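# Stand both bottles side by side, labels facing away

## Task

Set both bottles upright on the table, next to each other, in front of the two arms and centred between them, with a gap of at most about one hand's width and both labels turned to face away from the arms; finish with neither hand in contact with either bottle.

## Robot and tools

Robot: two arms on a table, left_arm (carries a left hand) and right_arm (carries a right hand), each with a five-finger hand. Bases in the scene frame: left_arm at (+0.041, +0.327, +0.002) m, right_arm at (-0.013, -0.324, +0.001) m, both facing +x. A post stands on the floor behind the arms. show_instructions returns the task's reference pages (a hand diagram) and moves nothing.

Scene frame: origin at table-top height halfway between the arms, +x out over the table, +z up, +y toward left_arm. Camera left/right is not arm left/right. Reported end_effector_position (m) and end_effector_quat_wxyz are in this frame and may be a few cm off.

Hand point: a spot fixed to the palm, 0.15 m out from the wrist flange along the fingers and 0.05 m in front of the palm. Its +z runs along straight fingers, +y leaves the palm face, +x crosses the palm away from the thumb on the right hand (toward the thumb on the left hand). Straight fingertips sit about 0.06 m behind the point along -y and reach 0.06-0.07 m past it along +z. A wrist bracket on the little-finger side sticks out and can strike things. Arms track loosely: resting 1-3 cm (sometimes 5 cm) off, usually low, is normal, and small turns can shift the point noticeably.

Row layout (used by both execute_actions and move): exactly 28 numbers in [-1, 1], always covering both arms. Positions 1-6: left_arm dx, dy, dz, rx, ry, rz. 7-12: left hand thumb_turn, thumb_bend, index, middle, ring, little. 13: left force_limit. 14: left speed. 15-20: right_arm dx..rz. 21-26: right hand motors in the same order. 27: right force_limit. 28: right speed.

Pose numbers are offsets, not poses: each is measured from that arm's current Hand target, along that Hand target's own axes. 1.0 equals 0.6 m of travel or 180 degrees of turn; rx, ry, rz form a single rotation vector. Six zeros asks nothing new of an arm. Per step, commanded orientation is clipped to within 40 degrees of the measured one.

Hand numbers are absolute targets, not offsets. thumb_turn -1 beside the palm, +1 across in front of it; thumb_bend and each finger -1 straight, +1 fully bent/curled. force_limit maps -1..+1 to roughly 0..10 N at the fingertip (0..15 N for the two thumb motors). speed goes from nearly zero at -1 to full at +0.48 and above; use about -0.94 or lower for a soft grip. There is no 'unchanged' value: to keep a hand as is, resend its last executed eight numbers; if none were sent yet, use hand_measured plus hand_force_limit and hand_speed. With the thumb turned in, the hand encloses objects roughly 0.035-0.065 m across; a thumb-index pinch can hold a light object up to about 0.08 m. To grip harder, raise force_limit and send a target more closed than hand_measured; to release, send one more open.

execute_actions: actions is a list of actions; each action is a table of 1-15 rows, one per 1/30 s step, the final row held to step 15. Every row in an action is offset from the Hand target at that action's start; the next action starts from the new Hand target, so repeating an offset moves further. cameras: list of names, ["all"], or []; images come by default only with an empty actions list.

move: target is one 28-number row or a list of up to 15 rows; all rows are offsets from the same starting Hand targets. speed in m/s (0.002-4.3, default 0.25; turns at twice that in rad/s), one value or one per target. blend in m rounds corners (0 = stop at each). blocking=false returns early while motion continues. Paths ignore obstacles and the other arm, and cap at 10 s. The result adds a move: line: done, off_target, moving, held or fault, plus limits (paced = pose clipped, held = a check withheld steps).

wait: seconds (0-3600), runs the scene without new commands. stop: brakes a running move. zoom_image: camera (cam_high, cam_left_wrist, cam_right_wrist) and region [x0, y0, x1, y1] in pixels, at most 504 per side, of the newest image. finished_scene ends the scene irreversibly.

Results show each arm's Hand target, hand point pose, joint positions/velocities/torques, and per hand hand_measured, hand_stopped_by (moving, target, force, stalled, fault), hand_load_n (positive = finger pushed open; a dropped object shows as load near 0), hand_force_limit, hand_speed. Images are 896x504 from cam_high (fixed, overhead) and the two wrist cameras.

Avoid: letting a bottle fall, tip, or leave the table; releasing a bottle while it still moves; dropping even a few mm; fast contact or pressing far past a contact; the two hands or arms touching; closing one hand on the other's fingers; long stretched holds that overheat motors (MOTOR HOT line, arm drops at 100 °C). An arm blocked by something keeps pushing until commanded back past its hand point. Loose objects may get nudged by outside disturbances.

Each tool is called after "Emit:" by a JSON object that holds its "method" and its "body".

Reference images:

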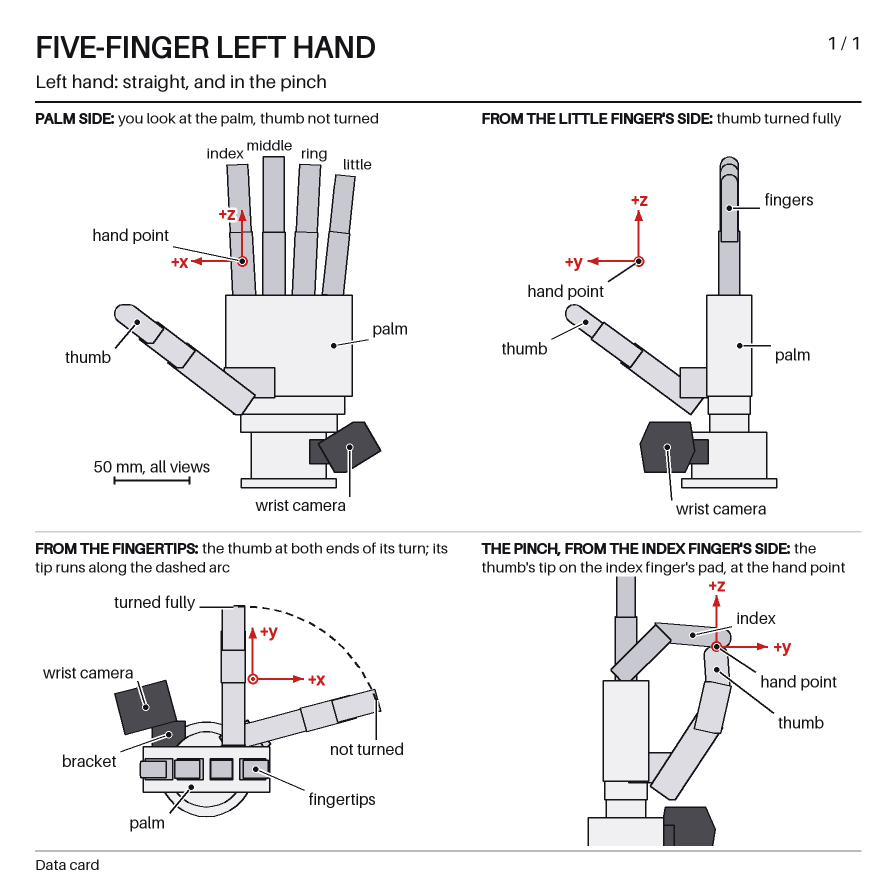

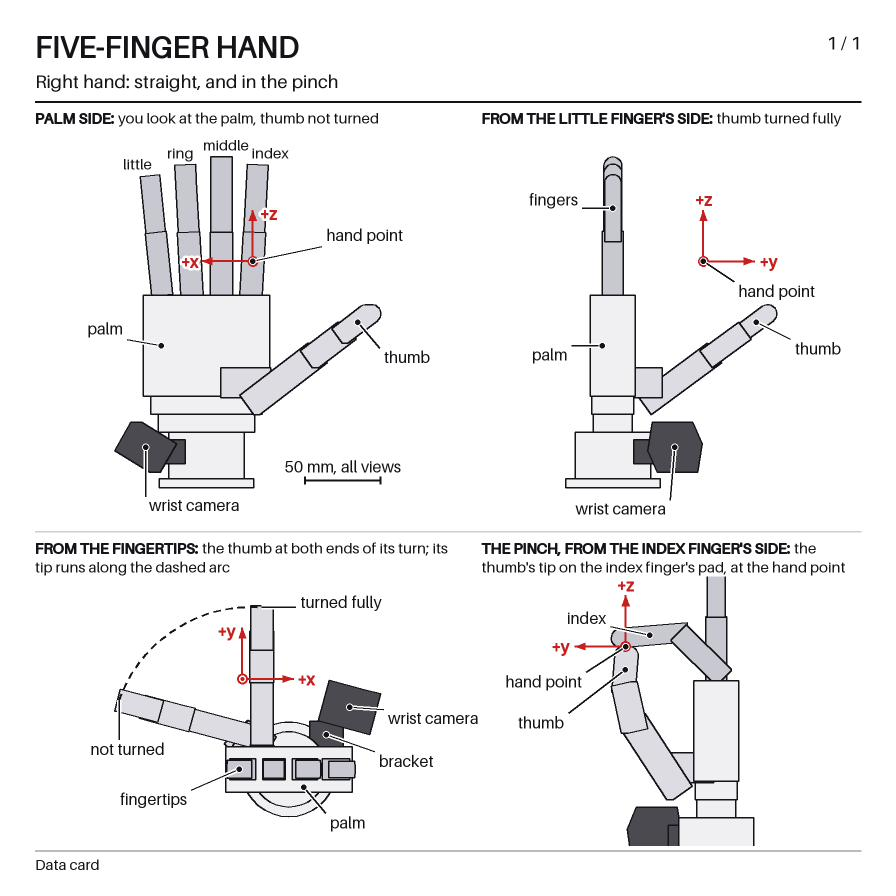

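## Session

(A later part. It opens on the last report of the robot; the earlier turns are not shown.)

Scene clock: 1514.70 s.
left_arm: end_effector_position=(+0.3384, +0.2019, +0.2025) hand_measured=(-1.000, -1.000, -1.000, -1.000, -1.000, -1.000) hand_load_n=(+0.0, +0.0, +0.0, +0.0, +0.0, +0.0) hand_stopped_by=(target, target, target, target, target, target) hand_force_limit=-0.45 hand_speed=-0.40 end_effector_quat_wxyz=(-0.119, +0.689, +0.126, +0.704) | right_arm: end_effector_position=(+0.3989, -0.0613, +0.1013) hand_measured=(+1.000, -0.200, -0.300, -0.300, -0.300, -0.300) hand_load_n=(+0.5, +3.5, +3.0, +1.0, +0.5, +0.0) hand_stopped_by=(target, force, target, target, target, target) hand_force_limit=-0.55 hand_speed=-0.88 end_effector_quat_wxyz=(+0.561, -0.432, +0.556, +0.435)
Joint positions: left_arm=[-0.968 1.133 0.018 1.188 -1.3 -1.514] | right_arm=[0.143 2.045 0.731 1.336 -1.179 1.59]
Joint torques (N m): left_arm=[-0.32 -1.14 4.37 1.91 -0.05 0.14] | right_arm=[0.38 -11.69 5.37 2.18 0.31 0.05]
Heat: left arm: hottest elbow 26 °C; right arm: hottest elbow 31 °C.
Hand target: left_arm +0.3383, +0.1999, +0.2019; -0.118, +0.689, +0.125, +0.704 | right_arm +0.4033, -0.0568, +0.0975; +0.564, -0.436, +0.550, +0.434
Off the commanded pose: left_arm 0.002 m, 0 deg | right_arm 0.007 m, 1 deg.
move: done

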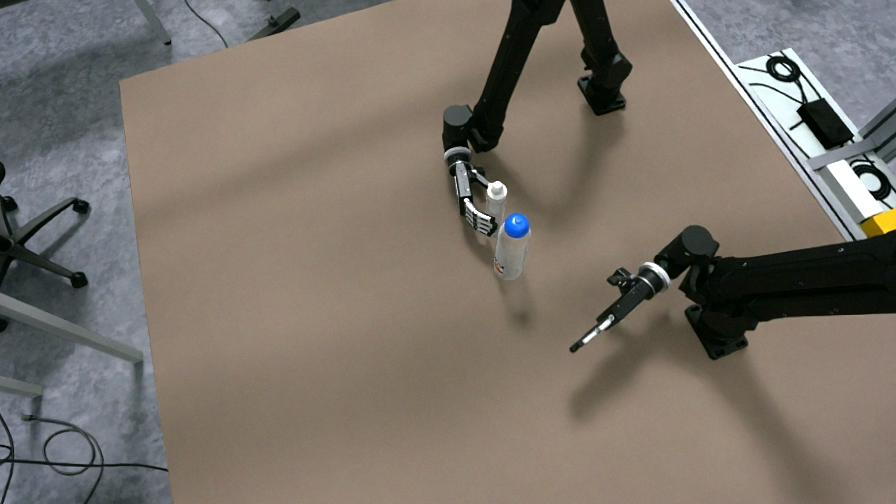

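Emit:
{"method": "move", "body": {"target": [0,0,0,0,0,0,-1,-1,-1,-1,-1,-1,-0.45,-0.4,-0.005,0,0,0,0,0,1,0.25,-0.3,-0.3,-0.3,-0.3,-0.55,-0.88], "speed": 0.02}}

Emit:
{"method": "move", "body": {"target": [0,0,0,0,0,0,-1,-1,-1,-1,-1,-1,-0.45,-0.4,0,0,0,0,0,0,1,-0.28,-0.3,-0.3,-0.3,-0.3,-0.55,-0.92], "speed": 0.02, "cameras": ["cam_high","cam_right_wrist"]}}

Emit:
{"method": "zoom_image", "body": {"camera": "cam_high", "region": [470, 160, 530, 250]}}

Scene clock: 1518.97 s.
left_arm: end_effector_position=(+0.3384, +0.2019, +0.2025) hand_measured=(-1.000, -1.000, -1.000, -1.000, -1.000, -1.000) hand_load_n=(+0.0, +0.0, +0.0, +0.0, +0.0, +0.0) hand_stopped_by=(target, target, target, target, target, target) hand_force_limit=-0.45 hand_speed=-0.40 end_effector_quat_wxyz=(-0.119, +0.689, +0.126, +0.704) | right_arm: end_effector_position=(+0.3989, -0.0613, +0.1013) hand_measured=(+1.000, -0.200, -0.300, -0.300, -0.300, -0.300) hand_load_n=(+0.5, +4.0, +3.0, +1.0, +0.5, +0.0) hand_stopped_by=(target, force, target, target, target, target) hand_force_limit=-0.55 hand_speed=-0.88 end_effector_quat_wxyz=(+0.561, -0.432, +0.556, +0.435)
Joint positions: left_arm=[-0.968 1.133 0.018 1.188 -1.3 -1.514] | right_arm=[0.143 2.045 0.731 1.336 -1.179 1.59]
Joint torques (N m): left_arm=[-0.5 -0.91 4.37 1.94 -0.04 0.12] | right_arm=[0.44 -12.34 5.23 1.88 0.32 0.06]
Heat: left arm: hottest elbow 26 °C; right arm: hottest elbow 31 °C.
Hand target: left_arm +0.3383, +0.1999, +0.2019; -0.118, +0.689, +0.125, +0.704 | right_arm +0.4033, -0.0568, +0.1005; +0.564, -0.436, +0.550, +0.434
Off the commanded pose: left_arm 0.002 m, 0 deg | right_arm 0.006 m, 1 deg.
move: done

Scene clock: 1519.90 s.
left_arm: end_effector_position=(+0.3384, +0.2019, +0.2025) hand_measured=(-1.000, -1.000, -1.000, -1.000, -1.000, -1.000) hand_load_n=(+0.0, -0.5, -0.5, +0.0, +0.0, +0.0) hand_stopped_by=(target, target, target, target, target, target) hand_force_limit=-0.45 hand_speed=-0.40 end_effector_quat_wxyz=(-0.119, +0.689, +0.126, +0.704) | right_arm: end_effector_position=(+0.3989, -0.0613, +0.1013) hand_measured=(+1.000, -0.280, -0.300, -0.300, -0.300, -0.300) hand_load_n=(-0.5, +0.0, +0.0, +0.0, +0.0, +0.0) hand_stopped_by=(target, target, target, target, target, target) hand_force_limit=-0.55 hand_speed=-0.92 end_effector_quat_wxyz=(+0.561, -0.432, +0.556, +0.435)
Joint positions: left_arm=[-0.968 1.133 0.018 1.188 -1.3 -1.514] | right_arm=[0.143 2.045 0.731 1.336 -1.179 1.59]
Joint torques (N m): left_arm=[-0.38 -1.2 4.38 1.96 -0.04 0.13] | right_arm=[0.38 -12.34 5.2 1.92 0.31 0.06]
Heat: left arm: hottest elbow 26 °C; right arm: hottest elbow 31 °C.
Hand target: left_arm +0.3383, +0.1999, +0.2019; -0.118, +0.689, +0.125, +0.704 | right_arm +0.4033, -0.0568, +0.1005; +0.564, -0.436, +0.550, +0.434
Off the commanded pose: left_arm 0.002 m, 0 deg | right_arm 0.006 m, 1 deg.
move: done
cam_right_wrist: T_world_to_cam=[[-0.95305, 0.2131, -0.21512, 0.41308], [-0.28655, -0.4051, 0.86821, 0.01203], [0.09788, 0.88909, 0.44714, 0.08887]] pos_world=[0.38843, -0.16217, 0.03868]

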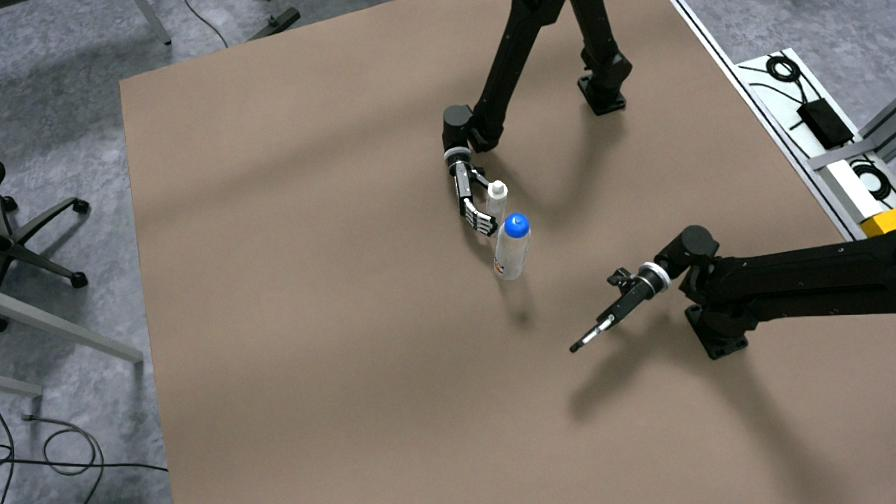

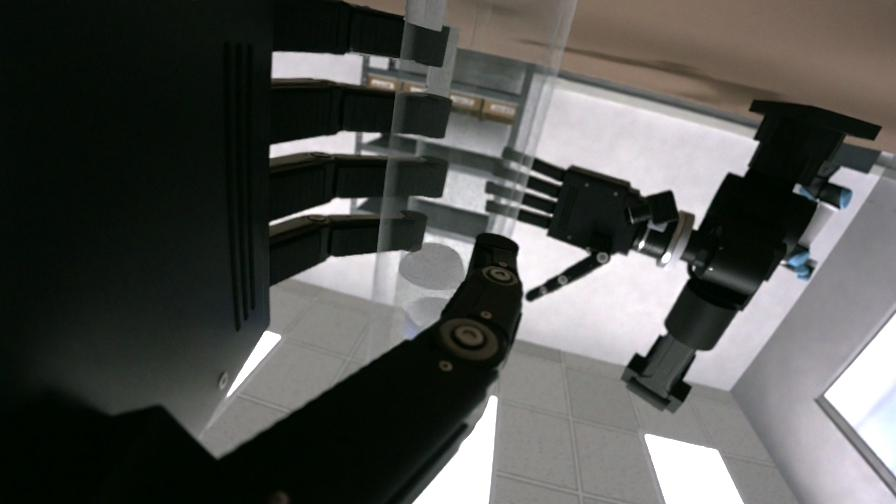

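Scaled by 5.600.

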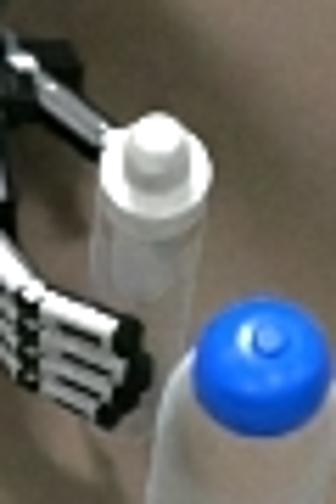

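Emit:
{"method": "move", "body": {"target": [[0,0,0,0,0,0,-1,-1,-1,-1,-1,-1,-0.45,-0.4,0,0,0,0,0,0,1,-0.4,-0.3,-0.3,-0.3,-0.3,-0.55,-0.88],[0,0,0,0,0,0,-1,-1,-1,-1,-1,-1,-0.45,-0.4,0,0,0,0,0,0,1,-0.75,-0.38,-0.38,-0.38,-0.38,-0.55,-0.85]], "speed": 0.02, "cameras": ["cam_high","cam_right_wrist"]}}

Emit:
{"method": "zoom_image", "body": {"camera": "cam_high", "region": [470, 160, 530, 250]}}

Scene clock: 1525.20 s.
left_arm: end_effector_position=(+0.3384, +0.2019, +0.2025) hand_measured=(-1.000, -1.000, -1.000, -1.000, -1.000, -1.000) hand_load_n=(+0.0, +0.0, +0.0, +0.0, +0.0, +0.0) hand_stopped_by=(target, target, target, target, target, target) hand_force_limit=-0.45 hand_speed=-0.40 end_effector_quat_wxyz=(-0.119, +0.689, +0.126, +0.704) | right_arm: end_effector_position=(+0.3989, -0.0613, +0.1013) hand_measured=(+1.000, -0.750, -0.380, -0.380, -0.380, -0.380) hand_load_n=(-0.5, -0.5, +0.0, +0.0, +0.0, +0.0) hand_stopped_by=(target, target, target, target, target, target) hand_force_limit=-0.55 hand_speed=-0.85 end_effector_quat_wxyz=(+0.561, -0.432, +0.556, +0.435)
Joint positions: left_arm=[-0.968 1.133 0.018 1.188 -1.3 -1.514] | right_arm=[0.143 2.045 0.731 1.336 -1.179 1.59]
Joint torques (N m): left_arm=[-0.26 -1.03 4.37 1.94 -0.03 0.12] | right_arm=[0.32 -12.28 5.18 1.95 0.31 0.06]
Heat: left arm: hottest elbow 26 °C; right arm: hottest elbow 31 °C.
Hand target: left_arm +0.3383, +0.1999, +0.2019; -0.118, +0.689, +0.125, +0.704 | right_arm +0.4033, -0.0568, +0.1005; +0.564, -0.436, +0.550, +0.434
Off the commanded pose: left_arm 0.002 m, 0 deg | right_arm 0.006 m, 1 deg.
move: done
cam_right_wrist: T_world_to_cam=[[-0.95305, 0.2131, -0.21512, 0.41308], [-0.28655, -0.4051, 0.86821, 0.01203], [0.09788, 0.88909, 0.44714, 0.08887]] pos_world=[0.38843, -0.16217, 0.03868]

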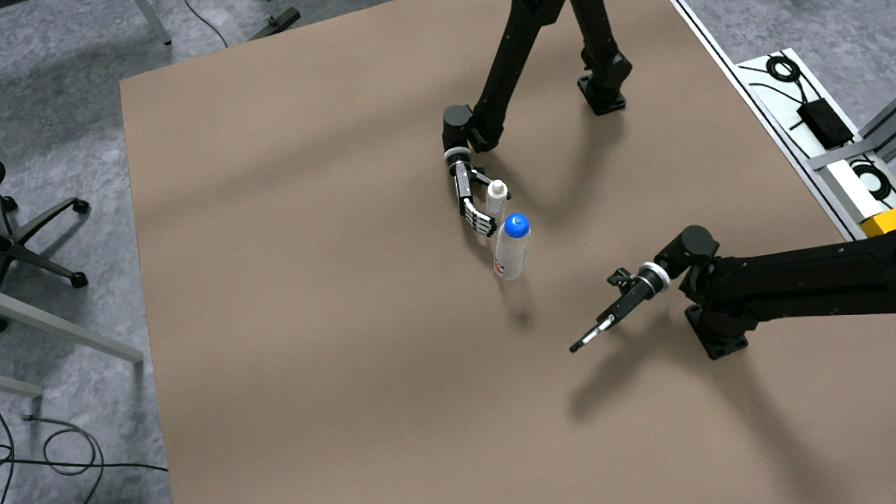

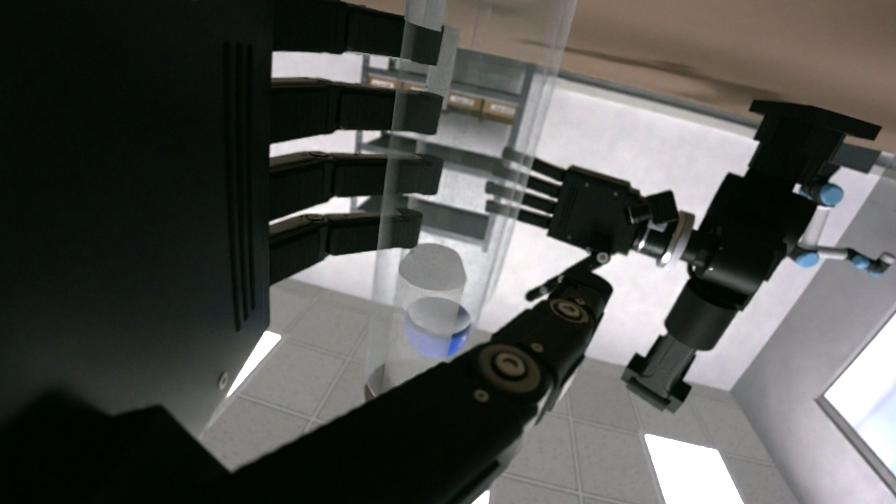

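Scaled by 5.600.

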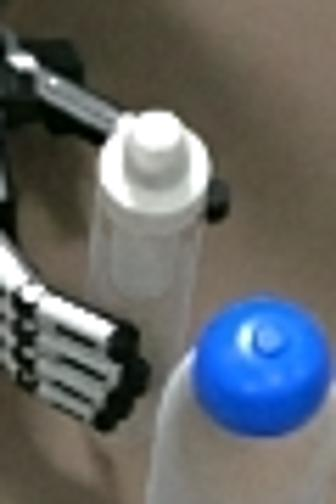

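Emit:
{"method": "move", "body": {"target": [[0,0,0,0,0,0,-1,-1,-1,-1,-1,-1,-0.45,-0.4,0,0,0,0,0,0,1,-0.9,-0.6,-0.6,-0.6,-0.6,-0.55,-0.8],[0,0,0,0,0,0,-1,-1,-1,-1,-1,-1,-0.45,-0.4,0,0,0,0,0,0,1,-0.9,-1,-1,-1,-1,-0.55,-0.75]], "speed": 0.02, "cameras": ["cam_high","cam_right_wrist"]}}

Emit:
{"method": "zoom_image", "body": {"camera": "cam_high", "region": [470, 165, 545, 290]}}

Emit:
{"method": "zoom_image", "body": {"camera": "cam_right_wrist", "region": [370, 0, 600, 130]}}

Scene clock: 1531.20 s.
left_arm: end_effector_position=(+0.3384, +0.2019, +0.2025) hand_measured=(-1.000, -1.000, -1.000, -1.000, -1.000, -1.000) hand_load_n=(+0.0, +0.0, +0.0, +0.0, +0.0, +0.0) hand_stopped_by=(target, target, target, target, target, target) hand_force_limit=-0.45 hand_speed=-0.40 end_effector_quat_wxyz=(-0.119, +0.689, +0.126, +0.704) | right_arm: end_effector_position=(+0.3990, -0.0613, +0.1013) hand_measured=(+1.000, -0.900, -1.000, -1.000, -1.000, -1.000) hand_load_n=(+0.0, +0.0, +0.0, +0.0, +0.0, +0.0) hand_stopped_by=(target, target, target, target, target, target) hand_force_limit=-0.55 hand_speed=-0.75 end_effector_quat_wxyz=(+0.561, -0.432, +0.556, +0.435)
Joint positions: left_arm=[-0.968 1.133 0.018 1.188 -1.3 -1.514] | right_arm=[0.143 2.045 0.731 1.336 -1.179 1.59]
Joint torques (N m): left_arm=[-0.38 -1.08 4.33 1.99 -0.06 0.13] | right_arm=[0.38 -12.4 5.22 1.92 0.29 0.05]
Heat: left arm: hottest elbow 26 °C; right arm: hottest elbow 31 °C.
Hand target: left_arm +0.3383, +0.1999, +0.2019; -0.118, +0.689, +0.125, +0.704 | right_arm +0.4033, -0.0569, +0.1005; +0.564, -0.436, +0.550, +0.434
Off the commanded pose: left_arm 0.002 m, 0 deg | right_arm 0.006 m, 1 deg.
move: done
cam_right_wrist: T_world_to_cam=[[-0.95299, 0.21343, -0.21508, 0.41308], [-0.28665, -0.40503, 0.8682, 0.01212], [0.09818, 0.88904, 0.44717, 0.08865]] pos_world=[0.38843, -0.16207, 0.03868]

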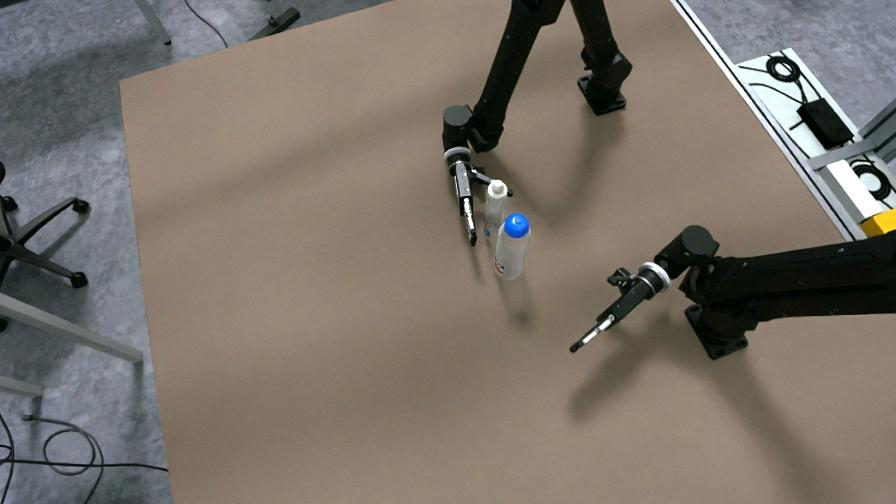

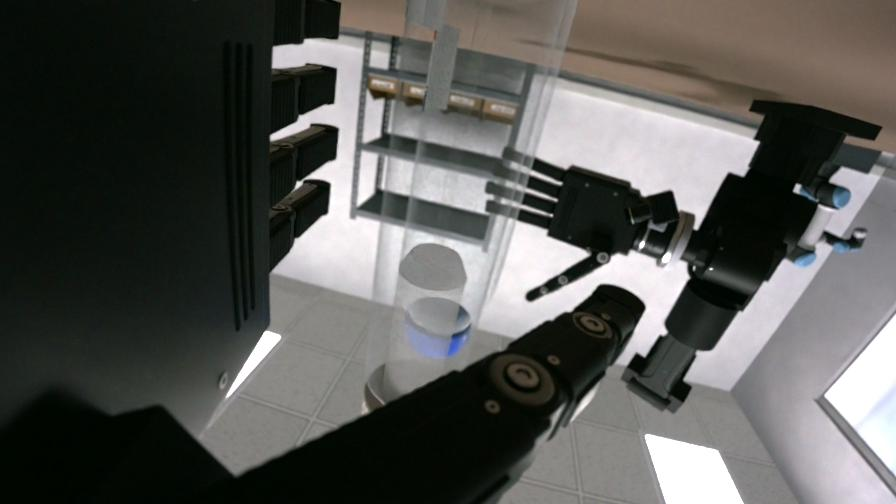

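Scaled by 4.032.

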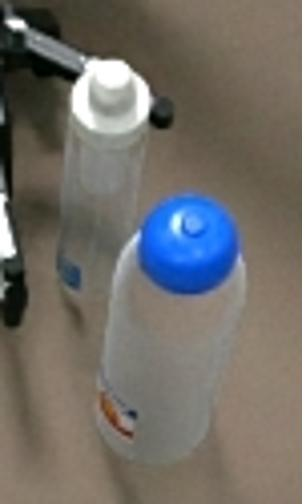

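Scaled by 2.191.

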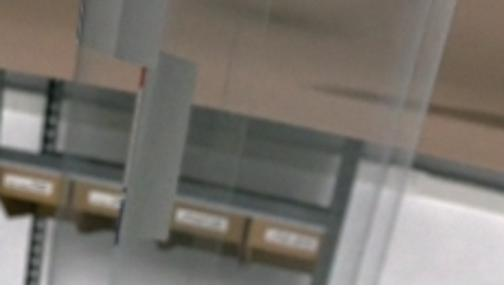

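Emit:
{"method": "move", "body": {"target": [[0,0,0,0,0,0,-1,-1,-1,-1,-1,-1,-0.45,-0.4,-0.02,0,-0.05,0,0,0,1,-0.9,-1,-1,-1,-1,-0.55,-0.75],[0,0,0,0,0,0,-1,-1,-1,-1,-1,-1,-0.45,-0.4,-0.0667,0,-0.1833,0,0,0,1,-0.9,-1,-1,-1,-1,-0.55,-0.75]], "speed": 0.04, "blend": [0.01,0], "cameras": ["cam_high","cam_right_wrist"]}}

Emit:
{"method": "zoom_image", "body": {"camera": "cam_high", "region": [470, 165, 545, 290]}}

Scene clock: 1542.67 s.
left_arm: end_effector_position=(+0.3384, +0.2019, +0.2025) hand_measured=(-1.000, -1.000, -1.000, -1.000, -1.000, -1.000) hand_load_n=(+0.0, +0.0, +0.0, +0.0, -0.5, +0.0) hand_stopped_by=(target, target, target, target, target, target) hand_force_limit=-0.45 hand_speed=-0.40 end_effector_quat_wxyz=(-0.119, +0.689, +0.126, +0.704) | right_arm: end_effector_position=(+0.3773, -0.1608, +0.1328) hand_measured=(+1.000, -0.900, -1.000, -1.000, -1.000, -1.000) hand_load_n=(-0.5, +0.0, +0.0, +0.0, +0.0, +0.0) hand_stopped_by=(target, target, target, target, target, target) hand_force_limit=-0.55 hand_speed=-0.75 end_effector_quat_wxyz=(+0.559, -0.434, +0.554, +0.439)
Joint positions: left_arm=[-0.968 1.133 0.018 1.188 -1.3 -1.514] | right_arm=[-0.096 1.934 0.656 1.345 -1.427 1.638]
Joint torques (N m): left_arm=[-0.26 -1.08 4.36 1.91 -0.03 0.12] | right_arm=[-1.08 -13.22 3.29 2 0.1 0.13]
Heat: left arm: hottest elbow 26 °C; right arm: hottest elbow 31 °C.
Hand target: left_arm +0.3383, +0.1999, +0.2019; -0.118, +0.689, +0.125, +0.704 | right_arm +0.3759, -0.1638, +0.1389; +0.564, -0.436, +0.550, +0.434
Off the commanded pose: left_arm 0.002 m, 0 deg | right_arm 0.007 m, 1 deg.
move: done
cam_right_wrist: T_world_to_cam=[[-0.95542, 0.20442, -0.21306, 0.41966], [-0.28115, -0.40944, 0.86793, -0.06451], [0.09019, 0.88914, 0.44866, 0.16811]] pos_world=[0.36765, -0.26167, 0.06998]

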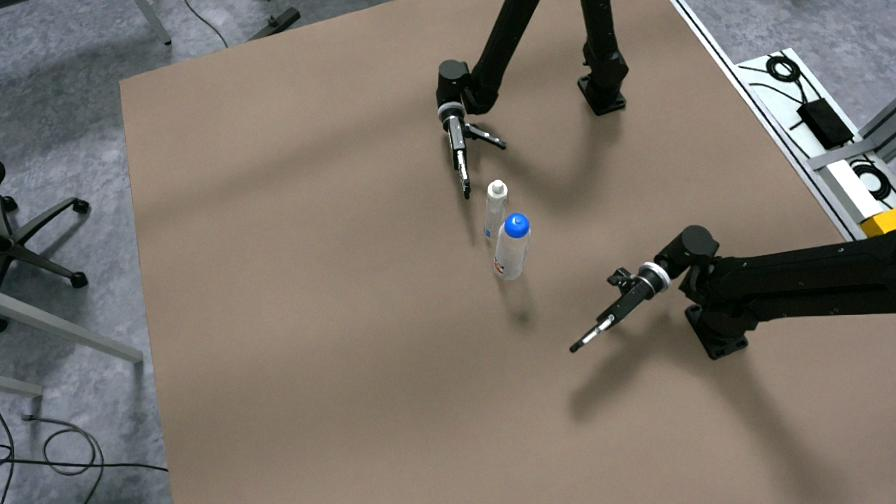

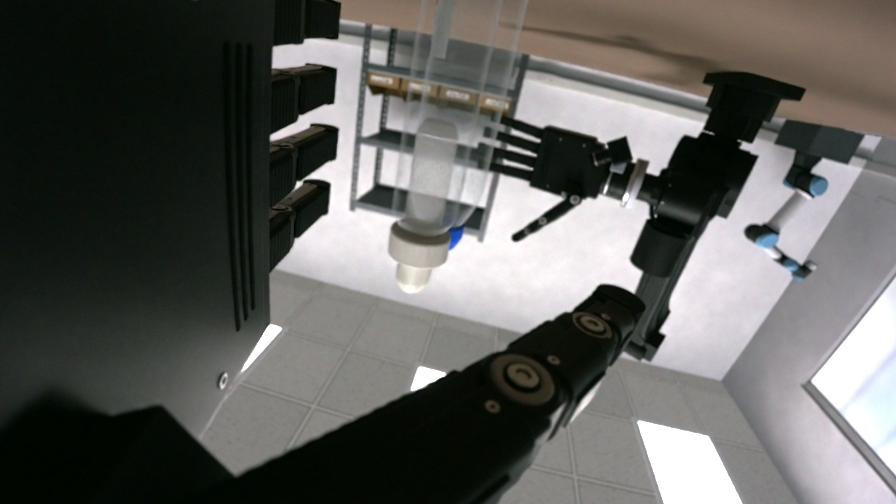

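Scaled by 4.032.

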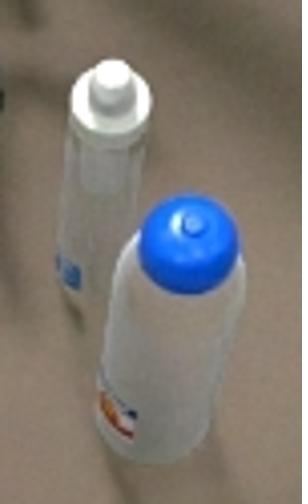

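Emit:
{"method": "zoom_image", "body": {"camera": "cam_high", "region": [475, 170, 535, 285]}}

Emit:
{"method": "zoom_image", "body": {"camera": "cam_right_wrist", "region": [370, 0, 570, 130]}}

Scaled by 4.383.

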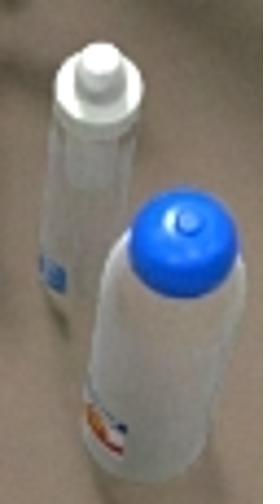

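Scaled by 2.520.

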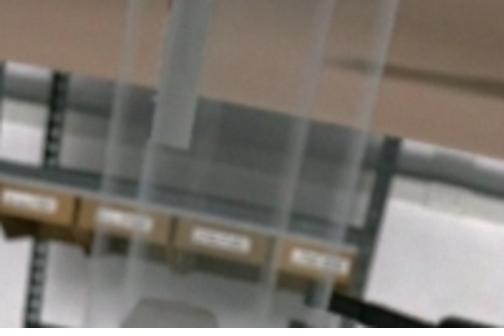

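Emit:
{"method": "finished_scene", "body": {}}

The scene is finished: the task was done.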